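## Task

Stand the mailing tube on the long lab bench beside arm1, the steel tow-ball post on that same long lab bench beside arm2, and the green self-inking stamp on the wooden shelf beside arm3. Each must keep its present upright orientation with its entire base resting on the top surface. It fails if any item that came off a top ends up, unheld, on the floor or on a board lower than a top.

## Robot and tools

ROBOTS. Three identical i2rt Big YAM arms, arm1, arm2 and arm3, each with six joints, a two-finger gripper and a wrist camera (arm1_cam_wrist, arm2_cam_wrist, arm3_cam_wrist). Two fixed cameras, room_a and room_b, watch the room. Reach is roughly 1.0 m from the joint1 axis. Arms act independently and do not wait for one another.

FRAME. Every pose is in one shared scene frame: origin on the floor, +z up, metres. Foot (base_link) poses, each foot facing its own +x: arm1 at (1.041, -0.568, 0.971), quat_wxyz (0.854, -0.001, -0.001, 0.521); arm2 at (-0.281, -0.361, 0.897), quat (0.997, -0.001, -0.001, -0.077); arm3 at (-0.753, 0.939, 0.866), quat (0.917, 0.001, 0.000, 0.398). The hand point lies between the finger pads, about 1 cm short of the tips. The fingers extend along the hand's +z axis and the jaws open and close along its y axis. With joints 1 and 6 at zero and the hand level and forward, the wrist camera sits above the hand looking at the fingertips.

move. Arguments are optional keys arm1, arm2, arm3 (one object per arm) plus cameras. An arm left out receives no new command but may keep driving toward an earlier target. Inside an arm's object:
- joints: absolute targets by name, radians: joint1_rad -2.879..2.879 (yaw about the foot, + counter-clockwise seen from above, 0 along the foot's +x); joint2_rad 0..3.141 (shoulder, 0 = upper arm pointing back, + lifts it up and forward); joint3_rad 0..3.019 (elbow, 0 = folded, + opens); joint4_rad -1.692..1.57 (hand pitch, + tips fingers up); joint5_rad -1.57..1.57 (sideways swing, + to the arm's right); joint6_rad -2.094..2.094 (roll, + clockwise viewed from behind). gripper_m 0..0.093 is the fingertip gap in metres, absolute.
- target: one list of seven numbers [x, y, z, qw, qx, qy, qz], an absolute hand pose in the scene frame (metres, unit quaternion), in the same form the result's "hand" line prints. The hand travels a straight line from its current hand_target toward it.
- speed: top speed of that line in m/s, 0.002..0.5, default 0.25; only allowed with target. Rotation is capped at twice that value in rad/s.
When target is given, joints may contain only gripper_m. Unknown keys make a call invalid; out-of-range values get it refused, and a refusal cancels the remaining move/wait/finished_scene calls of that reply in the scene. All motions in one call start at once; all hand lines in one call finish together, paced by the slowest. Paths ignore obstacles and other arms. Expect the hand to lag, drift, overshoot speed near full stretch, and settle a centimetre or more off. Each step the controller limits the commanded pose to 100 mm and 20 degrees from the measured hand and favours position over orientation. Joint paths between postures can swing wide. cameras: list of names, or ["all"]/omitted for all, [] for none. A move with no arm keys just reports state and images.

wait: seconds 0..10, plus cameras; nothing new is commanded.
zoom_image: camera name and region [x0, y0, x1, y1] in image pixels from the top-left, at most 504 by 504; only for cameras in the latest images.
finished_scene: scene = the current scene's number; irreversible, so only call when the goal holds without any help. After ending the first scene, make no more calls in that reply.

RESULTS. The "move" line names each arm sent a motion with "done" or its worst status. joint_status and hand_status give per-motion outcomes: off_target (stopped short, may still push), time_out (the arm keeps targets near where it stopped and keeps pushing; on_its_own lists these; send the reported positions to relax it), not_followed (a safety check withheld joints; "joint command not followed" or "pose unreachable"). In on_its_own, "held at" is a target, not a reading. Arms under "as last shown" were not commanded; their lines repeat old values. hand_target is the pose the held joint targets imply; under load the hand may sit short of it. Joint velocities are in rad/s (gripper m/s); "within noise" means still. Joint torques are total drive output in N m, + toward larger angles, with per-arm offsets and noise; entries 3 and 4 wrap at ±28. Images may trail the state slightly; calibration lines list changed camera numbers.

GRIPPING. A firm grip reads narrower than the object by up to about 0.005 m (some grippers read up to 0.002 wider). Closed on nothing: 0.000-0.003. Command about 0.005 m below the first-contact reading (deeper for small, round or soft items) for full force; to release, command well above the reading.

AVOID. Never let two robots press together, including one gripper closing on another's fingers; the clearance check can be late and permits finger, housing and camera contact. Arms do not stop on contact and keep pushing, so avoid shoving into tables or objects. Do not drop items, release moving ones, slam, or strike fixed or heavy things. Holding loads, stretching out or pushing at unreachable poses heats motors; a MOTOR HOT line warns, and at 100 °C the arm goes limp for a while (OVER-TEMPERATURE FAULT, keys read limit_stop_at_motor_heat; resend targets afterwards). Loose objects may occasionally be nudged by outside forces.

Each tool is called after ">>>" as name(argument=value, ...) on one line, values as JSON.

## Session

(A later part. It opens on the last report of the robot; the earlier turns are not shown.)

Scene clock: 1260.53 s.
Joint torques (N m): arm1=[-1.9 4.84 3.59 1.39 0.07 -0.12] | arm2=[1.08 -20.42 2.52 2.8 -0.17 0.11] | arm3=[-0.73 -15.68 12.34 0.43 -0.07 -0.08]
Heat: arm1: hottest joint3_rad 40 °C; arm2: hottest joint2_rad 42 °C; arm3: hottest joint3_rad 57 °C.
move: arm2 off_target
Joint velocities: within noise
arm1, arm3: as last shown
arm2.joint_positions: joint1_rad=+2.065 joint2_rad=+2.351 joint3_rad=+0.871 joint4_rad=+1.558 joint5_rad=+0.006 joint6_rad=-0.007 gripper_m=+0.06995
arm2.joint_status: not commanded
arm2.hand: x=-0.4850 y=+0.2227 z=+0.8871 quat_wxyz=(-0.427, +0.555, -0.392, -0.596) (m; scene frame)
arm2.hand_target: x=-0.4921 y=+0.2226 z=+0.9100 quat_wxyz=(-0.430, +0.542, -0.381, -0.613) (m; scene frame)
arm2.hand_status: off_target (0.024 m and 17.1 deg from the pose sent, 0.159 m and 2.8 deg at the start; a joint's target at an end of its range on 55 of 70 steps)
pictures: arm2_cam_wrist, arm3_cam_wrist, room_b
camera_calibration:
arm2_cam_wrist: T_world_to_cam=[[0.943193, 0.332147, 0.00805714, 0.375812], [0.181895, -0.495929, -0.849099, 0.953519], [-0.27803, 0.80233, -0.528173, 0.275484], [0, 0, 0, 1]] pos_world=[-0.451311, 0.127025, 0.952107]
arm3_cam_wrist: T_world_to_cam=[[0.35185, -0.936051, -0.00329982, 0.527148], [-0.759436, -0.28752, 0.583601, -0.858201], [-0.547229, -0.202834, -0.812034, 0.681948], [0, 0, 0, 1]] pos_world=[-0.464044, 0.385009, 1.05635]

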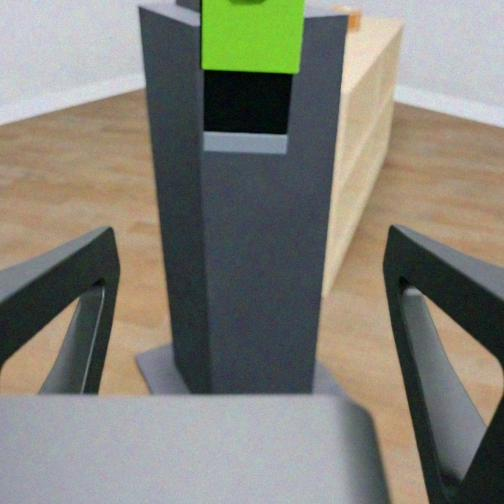

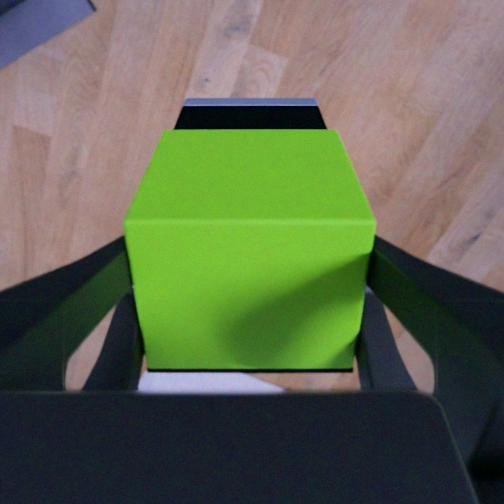

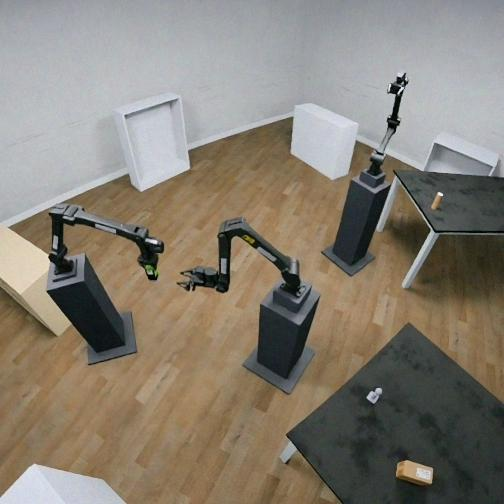

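>>> move(arm3={"joints":{"joint1_rad":0.945,"joint6_rad":0}}, cameras=["arm3_cam_wrist","room_a"])

>>> move(arm2={"joints":{"joint2_rad":0.54,"joint3_rad":1.47,"joint4_rad":-1.352,"joint5_rad":0}}, arm3={"target":[-0.868,1.54,0.80,0,-0.77,0.638,0],"speed":0.1}, cameras=["arm3_cam_wrist","room_a"])

Scene clock: 1291.33 s.
Joint torques (N m): arm1=[-1.9 4.78 3.58 1.4 0.07 -0.13] | arm2=[0.79 -21.25 2.36 2.8 -0.18 0.13] | arm3=[-1.73 -17.73 9.92 0.06 0.01 0.08]
Heat: arm1: hottest joint3_rad 40 °C; arm2: hottest joint2_rad 45 °C; arm3: hottest joint3_rad 59 °C.
move: arm3 done
Joint velocities: within noise
arm1: as last shown
arm2.joint_positions: joint1_rad=+2.065 joint2_rad=+2.351 joint3_rad=+0.870 joint4_rad=+1.558 joint5_rad=+0.006 joint6_rad=-0.007 gripper_m=+0.06996
arm2.joint_status: not commanded
arm2.hand: x=-0.4849 y=+0.2226 z=+0.8870 quat_wxyz=(-0.427, +0.555, -0.392, -0.596) (m; scene frame)
arm2.hand_target: x=-0.4920 y=+0.2225 z=+0.9099 quat_wxyz=(-0.430, +0.542, -0.381, -0.613) (m; scene frame)
arm2.hand_status: not commanded
arm3.joint_positions: joint1_rad=+0.951 joint2_rad=+2.050 joint3_rad=+1.800 joint4_rad=-1.286 joint5_rad=-0.004 joint6_rad=-0.008 gripper_m=+0.05183
arm3.joint_status: all done
arm3.hand: x=-0.8792 y=+1.5616 z=+0.9605 quat_wxyz=(-0.009, +0.777, -0.630, -0.016) (m; scene frame)
arm3.hand_target: x=-0.8761 y=+1.5693 z=+0.9792 quat_wxyz=(-0.020, +0.772, -0.635, -0.027) (m; scene frame)
arm3.hand_status: not commanded
pictures: arm3_cam_wrist, room_a
camera_calibration:
arm3_cam_wrist: T_world_to_cam=[[0.978239, 0.207097, -0.0126348, 0.54896], [0.178905, -0.811099, 0.556877, 0.892591], [0.105079, -0.547019, -0.830499, 1.86882], [0, 0, 0, 1]] pos_world=[-0.893078, 1.63257, 1.06193]

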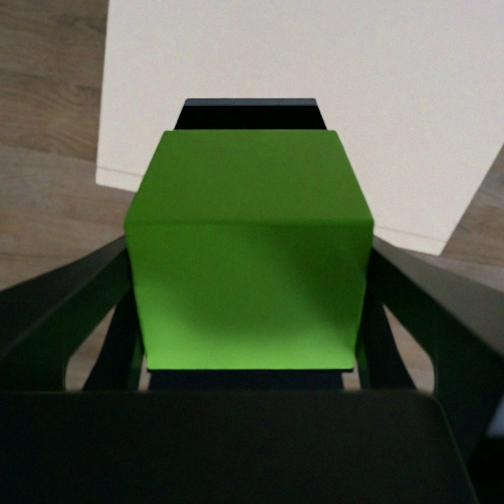

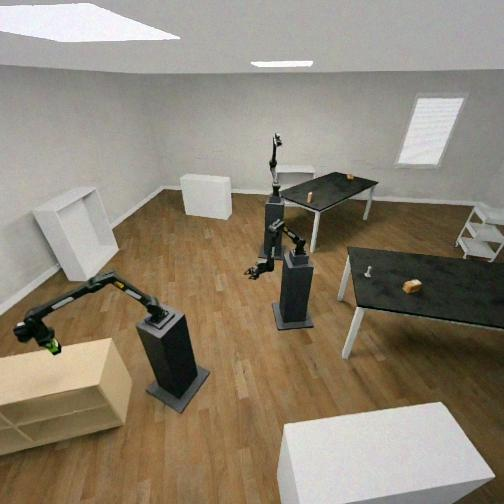

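Scene clock: 1293.80 s.
Joint torques (N m): arm1=[-1.85 4.78 3.56 1.39 0.07 -0.13] | arm2=[0.67 2.37 8.13 1.83 -0.22 0.12] | arm3=[-1.85 -16.62 6.72 0.79 0.09 0.1]
Heat: arm1: hottest joint3_rad 40 °C; arm2: hottest joint2_rad 45 °C; arm3: hottest joint3_rad 58 °C.
move: arm2 done; arm3 done
Joint velocities: within noise
arm1.joint_positions: joint1_rad=+1.896 joint2_rad=+0.413 joint3_rad=+1.662 joint4_rad=-1.450 joint5_rad=+0.000 joint6_rad=+0.013 gripper_m=+0.06395
arm1.joint_status: not commanded
arm1.hand: x=+0.9742 y=-0.5566 z=+1.6282 quat_wxyz=(-0.043, +0.772, -0.063, -0.630) (m; scene frame)
arm1.hand_target: x=+0.9736 y=-0.5559 z=+1.6248 quat_wxyz=(-0.048, +0.777, -0.061, -0.625) (m; scene frame)
arm1.hand_status: not commanded
arm2.joint_positions: joint1_rad=+2.065 joint2_rad=+0.551 joint3_rad=+1.467 joint4_rad=-1.347 joint5_rad=+0.003 joint6_rad=-0.007 gripper_m=+0.06996
arm2.joint_status: all done
arm2.hand: x=-0.3443 y=-0.1780 z=+1.4831 quat_wxyz=(-0.314, +0.689, -0.485, -0.438) (m; scene frame)
arm2.hand_target: x=-0.3445 y=-0.1849 z=+1.4852 quat_wxyz=(-0.311, +0.688, -0.482, -0.445) (m; scene frame)
arm2.hand_status: not commanded
arm3.joint_positions: joint1_rad=+0.951 joint2_rad=+2.191 joint3_rad=+1.588 joint4_rad=-0.977 joint5_rad=-0.003 joint6_rad=-0.005 gripper_m=+0.05183
arm3.joint_status: not commanded
arm3.hand: x=-0.8741 y=+1.5367 z=+0.8022 quat_wxyz=(+0.004, +0.776, -0.631, +0.001) (m; scene frame)
arm3.hand_target: x=-0.8679 y=+1.5398 z=+0.7999 quat_wxyz=(+0.000, +0.770, -0.638, +0.000) (m; scene frame)
arm3.hand_status: done (0.007 m and 1.1 deg from the pose sent, 0.162 m and 2.4 deg at the start)
pictures: arm3_cam_wrist, room_a
camera_calibration:
arm3_cam_wrist: T_world_to_cam=[[0.978978, 0.203637, -0.0115662, 0.552253], [0.170804, -0.787501, 0.592172, 0.887935], [0.11148, -0.581699, -0.805729, 1.76235], [0, 0, 0, 1]] pos_world=[-0.888773, 1.61195, 0.900553]

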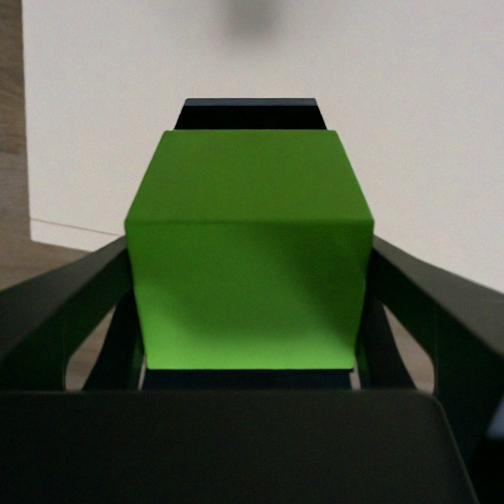

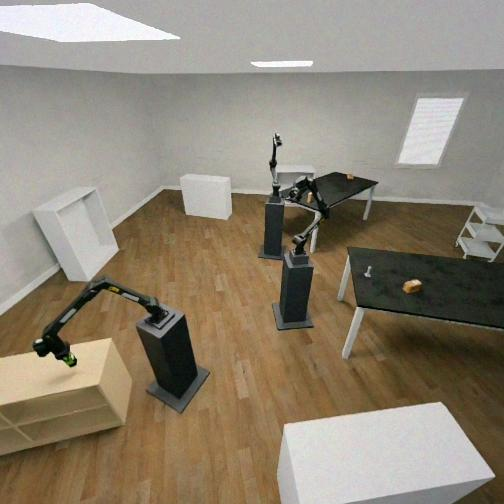

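>>> move(arm3={"target":[-0.868,1.54,0.735,0,-0.77,0.638,0],"speed":0.06}, cameras=["arm3_cam_wrist"])

>>> move(arm3={"target":[-0.868,1.54,0.72,0,-0.77,0.638,0],"speed":0.03}, cameras=["arm3_cam_wrist"])

>>> move(arm3={"target":[-0.868,1.54,0.71,0,-0.77,0.638,0],"speed":0.03}, cameras=["arm3_cam_wrist"])

Scene clock: 1305.70 s.
Joint torques (N m): arm1=[-1.85 4.84 3.58 1.39 0.07 -0.13] | arm2=[1.03 2.14 8.14 1.69 -0.18 0.15] | arm3=[-1.9 -16.67 6.19 0.77 0.07 0.09]
Heat: arm1: hottest joint3_rad 40 °C; arm2: hottest joint2_rad 43 °C; arm3: hottest joint3_rad 56 °C.
move: arm3 done
Joint velocities: within noise
arm1, arm2: as last shown
arm2.hand_target: x=-0.3445 y=-0.1849 z=+1.4853 quat_wxyz=(-0.311, +0.688, -0.482, -0.445) (m; scene frame)
arm3.joint_positions: joint1_rad=+0.951 joint2_rad=+2.293 joint3_rad=+1.580 joint4_rad=-0.863 joint5_rad=-0.003 joint6_rad=-0.005 gripper_m=+0.05183
arm3.joint_status: not commanded
arm3.hand: x=-0.8745 y=+1.5383 z=+0.7398 quat_wxyz=(+0.002, +0.776, -0.631, +0.000) (m; scene frame)
arm3.hand_target: x=-0.8679 y=+1.5399 z=+0.7351 quat_wxyz=(+0.000, +0.770, -0.638, +0.000) (m; scene frame)
arm3.hand_status: done (0.008 m and 1.0 deg from the pose sent, 0.068 m and 1.1 deg at the start)
pictures: arm3_cam_wrist
camera_calibration:
arm3_cam_wrist: T_world_to_cam=[[0.979044, 0.203324, -0.0114768, 0.552094], [0.17101, -0.790227, 0.58847, 0.933312], [0.110581, -0.578101, -0.808437, 1.70866], [0, 0, 0, 1]] pos_world=[-0.889074, 1.61305, 0.83845]

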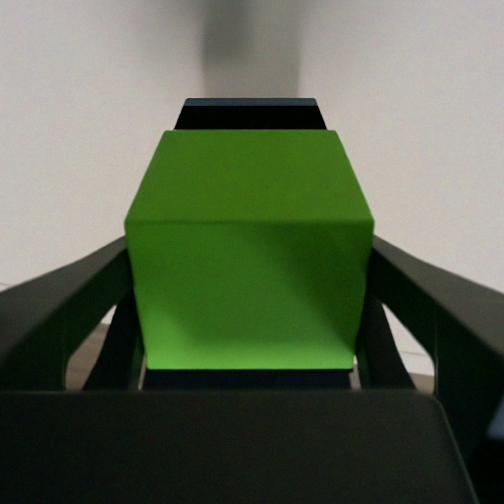

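Scene clock: 1306.77 s.
Joint torques (N m): arm1=[-1.85 4.84 3.58 1.4 0.06 -0.13] | arm2=[0.62 2.55 8.2 1.73 -0.19 0.16] | arm3=[-2.02 -16.56 6.12 0.73 0.08 0.09]
Heat: arm1: hottest joint3_rad 40 °C; arm2: hottest joint2_rad 43 °C; arm3: hottest joint3_rad 56 °C.
move: arm3 done
Joint velocities: within noise
arm1, arm2: as last shown
arm3.joint_positions: joint1_rad=+0.951 joint2_rad=+2.319 joint3_rad=+1.580 joint4_rad=-0.838 joint5_rad=-0.003 joint6_rad=-0.005 gripper_m=+0.05183
arm3.joint_status: not commanded
arm3.hand: x=-0.8744 y=+1.5375 z=+0.7244 quat_wxyz=(+0.003, +0.776, -0.631, +0.000) (m; scene frame)
arm3.hand_target: x=-0.8679 y=+1.5399 z=+0.7200 quat_wxyz=(+0.000, +0.770, -0.638, +0.000) (m; scene frame)
arm3.hand_status: done (0.008 m and 1.0 deg from the pose sent, 0.021 m and 1.1 deg at the start)
pictures: arm3_cam_wrist
camera_calibration:
arm3_cam_wrist: T_world_to_cam=[[0.979055, 0.203269, -0.0115081, 0.552064], [0.170816, -0.789357, 0.589692, 0.939361], [0.110782, -0.579307, -0.807546, 1.69716], [0, 0, 0, 1]] pos_world=[-0.888974, 1.61245, 0.822951]

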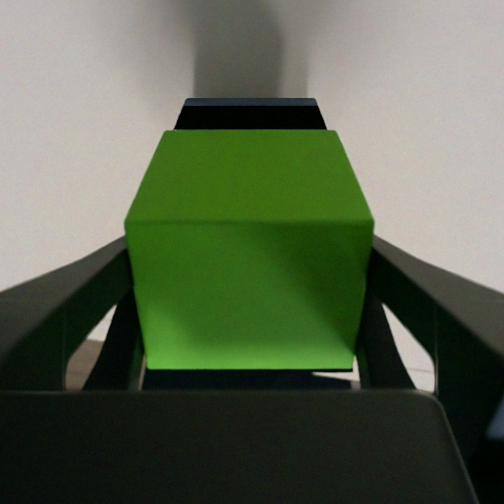

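Scene clock: 1307.80 s.
Joint torques (N m): arm1=[-1.79 4.84 3.59 1.37 0.07 -0.13] | arm2=[0.79 2.32 7.95 1.87 -0.21 0.13] | arm3=[-1.9 -16.44 6.17 0.79 0.09 0.09]
Heat: arm1: hottest joint3_rad 40 °C; arm2: hottest joint2_rad 43 °C; arm3: hottest joint3_rad 56 °C.
move: arm3 done
Joint velocities: within noise
arm1, arm2: as last shown
arm3.joint_positions: joint1_rad=+0.951 joint2_rad=+2.336 joint3_rad=+1.580 joint4_rad=-0.823 joint5_rad=-0.003 joint6_rad=-0.005 gripper_m=+0.05183
arm3.joint_status: not commanded
arm3.hand: x=-0.8742 y=+1.5366 z=+0.7143 quat_wxyz=(+0.003, +0.776, -0.631, +0.001) (m; scene frame)
arm3.hand_target: x=-0.8679 y=+1.5398 z=+0.7100 quat_wxyz=(+0.000, +0.770, -0.638, +0.000) (m; scene frame)
arm3.hand_status: done (0.008 m and 1.1 deg from the pose sent, 0.016 m and 1.1 deg at the start)
pictures: arm3_cam_wrist
camera_calibration:
arm3_cam_wrist: T_world_to_cam=[[0.979055, 0.203271, -0.0114604, 0.55195], [0.17062, -0.788476, 0.590927, 0.942207], [0.111082, -0.580505, -0.806644, 1.68997], [0, 0, 0, 1]] pos_world=[-0.888874, 1.61175, 0.812752]

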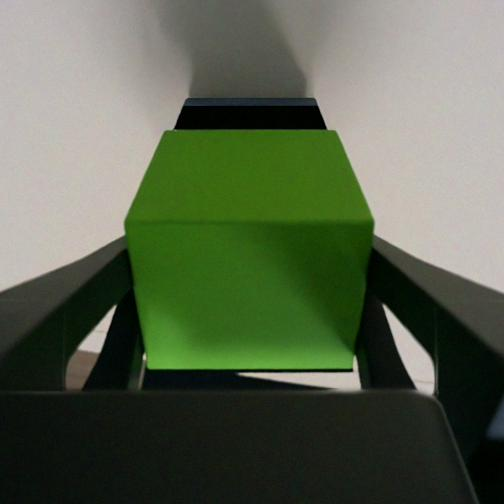

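>>> move(arm3={"target":[-0.868,1.54,0.704,0,-0.77,0.638,0],"speed":0.03}, cameras=[])

>>> move(arm3={"target":[-0.868,1.54,0.698,0,-0.77,0.638,0],"speed":0.03}, cameras=["arm3_cam_wrist"])

>>> move(arm3={"target":[-0.868,1.54,0.692,0,-0.77,0.638,0],"speed":0.03}, cameras=["arm3_cam_wrist"])

Scene clock: 1314.93 s.
Joint torques (N m): arm1=[-1.85 4.84 3.59 1.4 0.06 -0.12] | arm2=[0.91 2.49 8.08 1.7 -0.22 0.11] | arm3=[-1.96 -16.38 6.26 0.79 0.07 0.09]
Heat: arm1: hottest joint3_rad 40 °C; arm2: hottest joint2_rad 42 °C; arm3: hottest joint3_rad 55 °C.
move: arm3 done
Joint velocities: within noise
arm1, arm2: as last shown
arm3.joint_positions: joint1_rad=+0.951 joint2_rad=+2.342 joint3_rad=+1.580 joint4_rad=-0.813 joint5_rad=-0.003 joint6_rad=-0.005 gripper_m=+0.05183
arm3.joint_status: not commanded
arm3.hand: x=-0.8744 y=+1.5373 z=+0.7109 quat_wxyz=(+0.002, +0.776, -0.631, -0.001) (m; scene frame)
arm3.hand_target: x=-0.8679 y=+1.5398 z=+0.7041 quat_wxyz=(+0.000, +0.770, -0.638, +0.000) (m; scene frame)
arm3.hand_status: done (0.010 m and 1.0 deg from the pose sent, 0.013 m and 1.1 deg at the start)
pictures: none
No camera images: "cameras" was empty.

Scene clock: 1315.90 s.
Joint torques (N m): arm1=[-1.85 4.84 3.58 1.39 0.07 -0.13] | arm2=[1.14 2.2 7.98 1.74 -0.18 0.17] | arm3=[-1.96 -15.44 6.45 0.95 0.08 0.1]
Heat: arm1: hottest joint3_rad 40 °C; arm2: hottest joint2_rad 42 °C; arm3: hottest joint3_rad 55 °C.
move: arm3 off_target
Joint velocities: within noise
arm1, arm2: as last shown
arm3.joint_positions: joint1_rad=+0.951 joint2_rad=+2.343 joint3_rad=+1.580 joint4_rad=-0.808 joint5_rad=-0.003 joint6_rad=-0.005 gripper_m=+0.05183
arm3.joint_status: not commanded
arm3.hand: x=-0.8746 y=+1.5384 z=+0.7105 quat_wxyz=(+0.001, +0.776, -0.631, -0.003) (m; scene frame)
arm3.hand_target: x=-0.8679 y=+1.5395 z=+0.6981 quat_wxyz=(+0.000, +0.770, -0.638, +0.000) (m; scene frame)
arm3.hand_status: off_target (0.014 m and 1.0 deg from the pose sent, 0.015 m and 1.0 deg at the start)
pictures: arm3_cam_wrist
camera_calibration:
arm3_cam_wrist: T_world_to_cam=[[0.979042, 0.203334, -0.0114735, 0.551803], [0.171599, -0.793277, 0.58418, 0.959002], [0.109682, -0.573905, -0.811543, 1.68007], [0, 0, 0, 1]] pos_world=[-0.889075, 1.61275, 0.809547]

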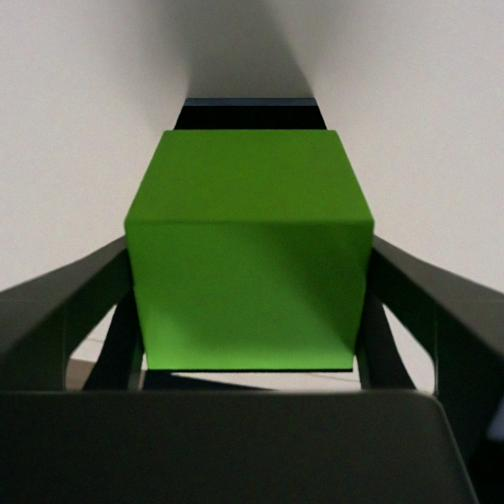

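Scene clock: 1316.87 s.
Joint torques (N m): arm1=[-1.85 4.84 3.58 1.4 0.06 -0.13] | arm2=[1.44 1.9 8.01 1.91 -0.22 0.18] | arm3=[-2.02 -14.74 6.48 1.05 0.09 0.09]
Heat: arm1: hottest joint3_rad 40 °C; arm2: hottest joint2_rad 42 °C; arm3: hottest joint3_rad 55 °C.
move: arm3 off_target
Joint velocities: within noise
arm1, arm2: as last shown
arm3.joint_positions: joint1_rad=+0.951 joint2_rad=+2.343 joint3_rad=+1.580 joint4_rad=-0.801 joint5_rad=-0.003 joint6_rad=-0.005 gripper_m=+0.05183
arm3.joint_status: not commanded
arm3.hand: x=-0.8749 y=+1.5398 z=+0.7101 quat_wxyz=(-0.001, +0.776, -0.631, -0.005) (m; scene frame)
arm3.hand_target: x=-0.8679 y=+1.5393 z=+0.6924 quat_wxyz=(+0.000, +0.770, -0.638, +0.000) (m; scene frame)
arm3.hand_status: off_target (0.019 m and 1.1 deg from the pose sent, 0.020 m and 1.1 deg at the start)
pictures: arm3_cam_wrist
camera_calibration:
arm3_cam_wrist: T_world_to_cam=[[0.979017, 0.203458, -0.0114494, 0.551496], [0.172318, -0.796568, 0.579471, 0.96942], [0.108777, -0.569284, -0.814913, 1.675], [0, 0, 0, 1]] pos_world=[-0.889175, 1.61356, 0.809544]

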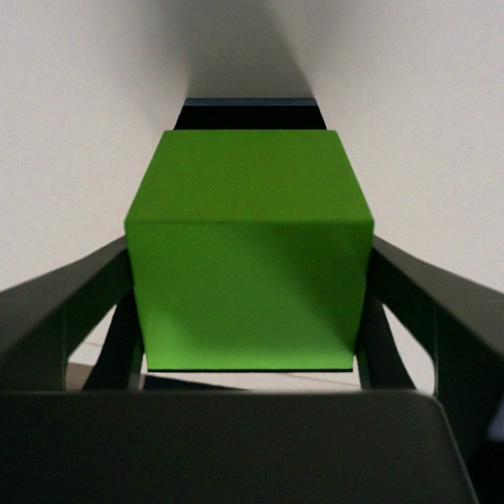

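Contact at z≈0.7105. Relieve and release.

>>> move(arm3={"target":[-0.868,1.539,0.702,0,-0.77,0.638,0],"speed":0.03}, cameras=[])

>>> move(arm3={"joints":{"gripper_m":0.062}}, cameras=["arm3_cam_wrist"])

>>> move(arm3={"joints":{"gripper_m":0.09}}, cameras=["arm3_cam_wrist"])

>>> move(arm3={"target":[-0.868,1.545,0.86,0,-0.77,0.638,0],"speed":0.1}, cameras=["arm3_cam_wrist","room_a","room_b"])

Scene clock: 1327.30 s.
Joint torques (N m): arm1=[-1.85 4.78 3.58 1.39 0.06 -0.12] | arm2=[0.73 2.32 7.84 1.7 -0.19 0.15] | arm3=[-2.02 -16.15 6.08 0.58 0.09 0.1]
Heat: arm1: hottest joint3_rad 40 °C; arm2: hottest joint2_rad 41 °C; arm3: hottest joint3_rad 54 °C.
move: arm3 off_target
Joint velocities: within noise
arm1, arm2: as last shown
arm3.joint_positions: joint1_rad=+0.951 joint2_rad=+2.343 joint3_rad=+1.580 joint4_rad=-0.801 joint5_rad=-0.003 joint6_rad=-0.005 gripper_m=+0.05183
arm3.joint_status: not commanded
arm3.hand: x=-0.8749 y=+1.5398 z=+0.7101 quat_wxyz=(-0.001, +0.776, -0.631, -0.005) (m; scene frame)
arm3.hand_target: x=-0.8679 y=+1.5388 z=+0.7020 quat_wxyz=(+0.000, +0.770, -0.638, +0.000) (m; scene frame)
arm3.hand_status: off_target (0.011 m and 1.1 deg from the pose sent, 0.011 m and 1.2 deg at the start)
pictures: none
No camera images: "cameras" was empty.

Scene clock: 1327.80 s.
Joint torques (N m): arm1=[-1.79 4.89 3.56 1.39 0.06 -0.13] | arm2=[0.62 2.32 8.05 1.78 -0.23 0.09] | arm3=[-1.73 -16.44 6.06 0.51 0.08 0.09]
Heat: arm1: hottest joint3_rad 40 °C; arm2: hottest joint2_rad 41 °C; arm3: hottest joint3_rad 54 °C.
move: arm3 done
Joint velocities: within noise
arm1.joint_positions: joint1_rad=+1.896 joint2_rad=+0.413 joint3_rad=+1.662 joint4_rad=-1.450 joint5_rad=+0.000 joint6_rad=+0.013 gripper_m=+0.06395
arm1.joint_status: not commanded
arm1.hand: x=+0.9742 y=-0.5566 z=+1.6282 quat_wxyz=(-0.043, +0.772, -0.063, -0.630) (m; scene frame)
arm1.hand_target: x=+0.9736 y=-0.5559 z=+1.6248 quat_wxyz=(-0.048, +0.777, -0.061, -0.625) (m; scene frame)
arm1.hand_status: not commanded
arm2.joint_positions: joint1_rad=+2.065 joint2_rad=+0.551 joint3_rad=+1.467 joint4_rad=-1.347 joint5_rad=+0.003 joint6_rad=-0.007 gripper_m=+0.06996
arm2.joint_status: not commanded
arm2.hand: x=-0.3443 y=-0.1780 z=+1.4831 quat_wxyz=(-0.314, +0.689, -0.485, -0.438) (m; scene frame)
arm2.hand_target: x=-0.3445 y=-0.1849 z=+1.4853 quat_wxyz=(-0.311, +0.688, -0.482, -0.445) (m; scene frame)
arm2.hand_status: not commanded
arm3.joint_positions: joint1_rad=+0.951 joint2_rad=+2.345 joint3_rad=+1.580 joint4_rad=-0.801 joint5_rad=-0.003 joint6_rad=-0.005 gripper_m=+0.06188
arm3.joint_status: all done
arm3.hand: x=-0.8748 y=+1.5392 z=+0.7089 quat_wxyz=(-0.001, +0.776, -0.631, -0.004) (m; scene frame)
arm3.hand_target: x=-0.8679 y=+1.5388 z=+0.7021 quat_wxyz=(+0.000, +0.770, -0.638, +0.000) (m; scene frame)
arm3.hand_status: not commanded
pictures: arm3_cam_wrist
camera_calibration:
arm3_cam_wrist: T_world_to_cam=[[0.979018, 0.203452, -0.0114751, 0.551593], [0.172123, -0.795492, 0.581005, 0.966704], [0.109078, -0.570789, -0.813819, 1.67553], [0, 0, 0, 1]] pos_world=[-0.889175, 1.61315, 0.808245]

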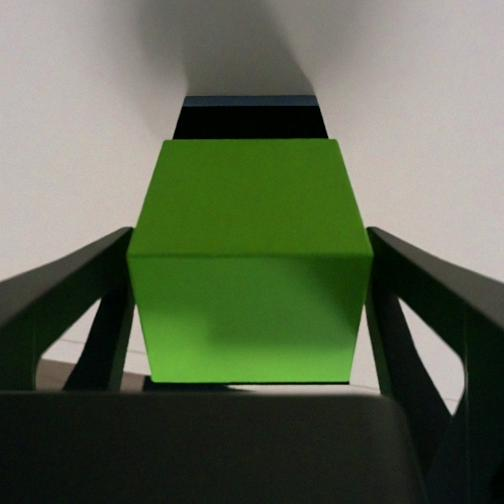

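Scene clock: 1328.40 s.
Joint torques (N m): arm1=[-1.85 4.78 3.58 1.4 0.06 -0.12] | arm2=[1.08 2.2 8.13 1.81 -0.19 0.11] | arm3=[-1.96 -16.26 6.08 0.53 0.09 0.09]
Heat: arm1: hottest joint3_rad 40 °C; arm2: hottest joint2_rad 41 °C; arm3: hottest joint3_rad 54 °C.
move: arm3 done
Joint velocities: within noise
arm1, arm2: as last shown
arm3.joint_positions: joint1_rad=+0.951 joint2_rad=+2.345 joint3_rad=+1.580 joint4_rad=-0.801 joint5_rad=-0.003 joint6_rad=-0.005 gripper_m=+0.08983
arm3.joint_status: all done
arm3.hand: x=-0.8748 y=+1.5392 z=+0.7089 quat_wxyz=(-0.001, +0.776, -0.631, -0.004) (m; scene frame)
arm3.hand_target: x=-0.8679 y=+1.5388 z=+0.7021 quat_wxyz=(+0.000, +0.770, -0.638, +0.000) (m; scene frame)
arm3.hand_status: not commanded
pictures: arm3_cam_wrist
camera_calibration:
arm3_cam_wrist: T_world_to_cam=[[0.979018, 0.203452, -0.0114751, 0.551593], [0.172123, -0.795492, 0.581005, 0.966704], [0.109078, -0.570789, -0.813819, 1.67553], [0, 0, 0, 1]] pos_world=[-0.889175, 1.61315, 0.808245]

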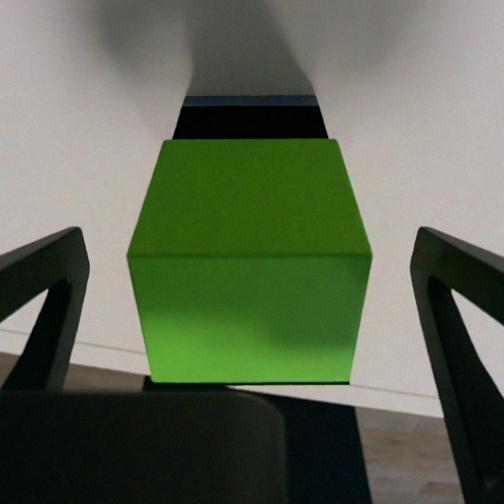

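Scene clock: 1330.63 s.
Joint torques (N m): arm1=[-1.79 4.84 3.59 1.39 0.07 -0.13] | arm2=[0.62 2.37 8.08 1.58 -0.16 0.14] | arm3=[-2.2 -18.14 10.76 -0.21 0.06 0.07]
Heat: arm1: hottest joint3_rad 39 °C; arm2: hottest joint2_rad 41 °C; arm3: hottest joint3_rad 54 °C.
move: arm3 off_target
Joint velocities: within noise
arm1, arm2: as last shown
arm3.joint_positions: joint1_rad=+0.951 joint2_rad=+2.144 joint3_rad=+1.580 joint4_rad=-1.080 joint5_rad=-0.003 joint6_rad=-0.005 gripper_m=+0.08994
arm3.joint_status: not commanded
arm3.hand: x=-0.8695 y=+1.5165 z=+0.8280 quat_wxyz=(+0.024, +0.775, -0.631, +0.026) (m; scene frame)
arm3.hand_target: x=-0.8675 y=+1.5432 z=+0.8607 quat_wxyz=(+0.000, +0.770, -0.638, +0.000) (m; scene frame)
arm3.hand_status: off_target (0.043 m and 4.2 deg from the pose sent, 0.151 m and 1.1 deg at the start)
pictures: arm3_cam_wrist, room_a, room_b
camera_calibration:
arm3_cam_wrist: T_world_to_cam=[[0.979351, 0.201824, -0.0118114, 0.555468], [0.162041, -0.748682, 0.642821, 0.747634], [0.120894, -0.631461, -0.765926, 1.82162], [0, 0, 0, 1]] pos_world=[-0.885367, 1.59791, 0.921191]

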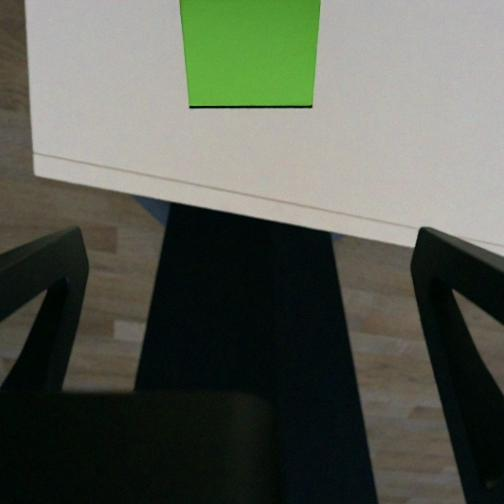

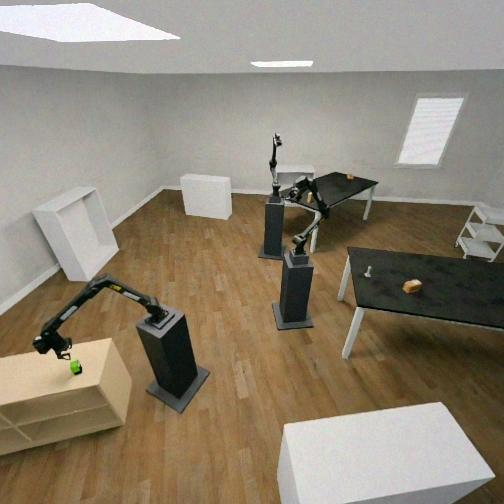

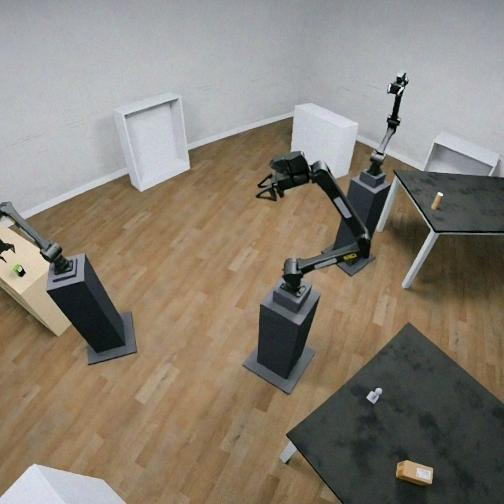

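>>> finished_scene(scene=1)

The scene is finished: the task was done.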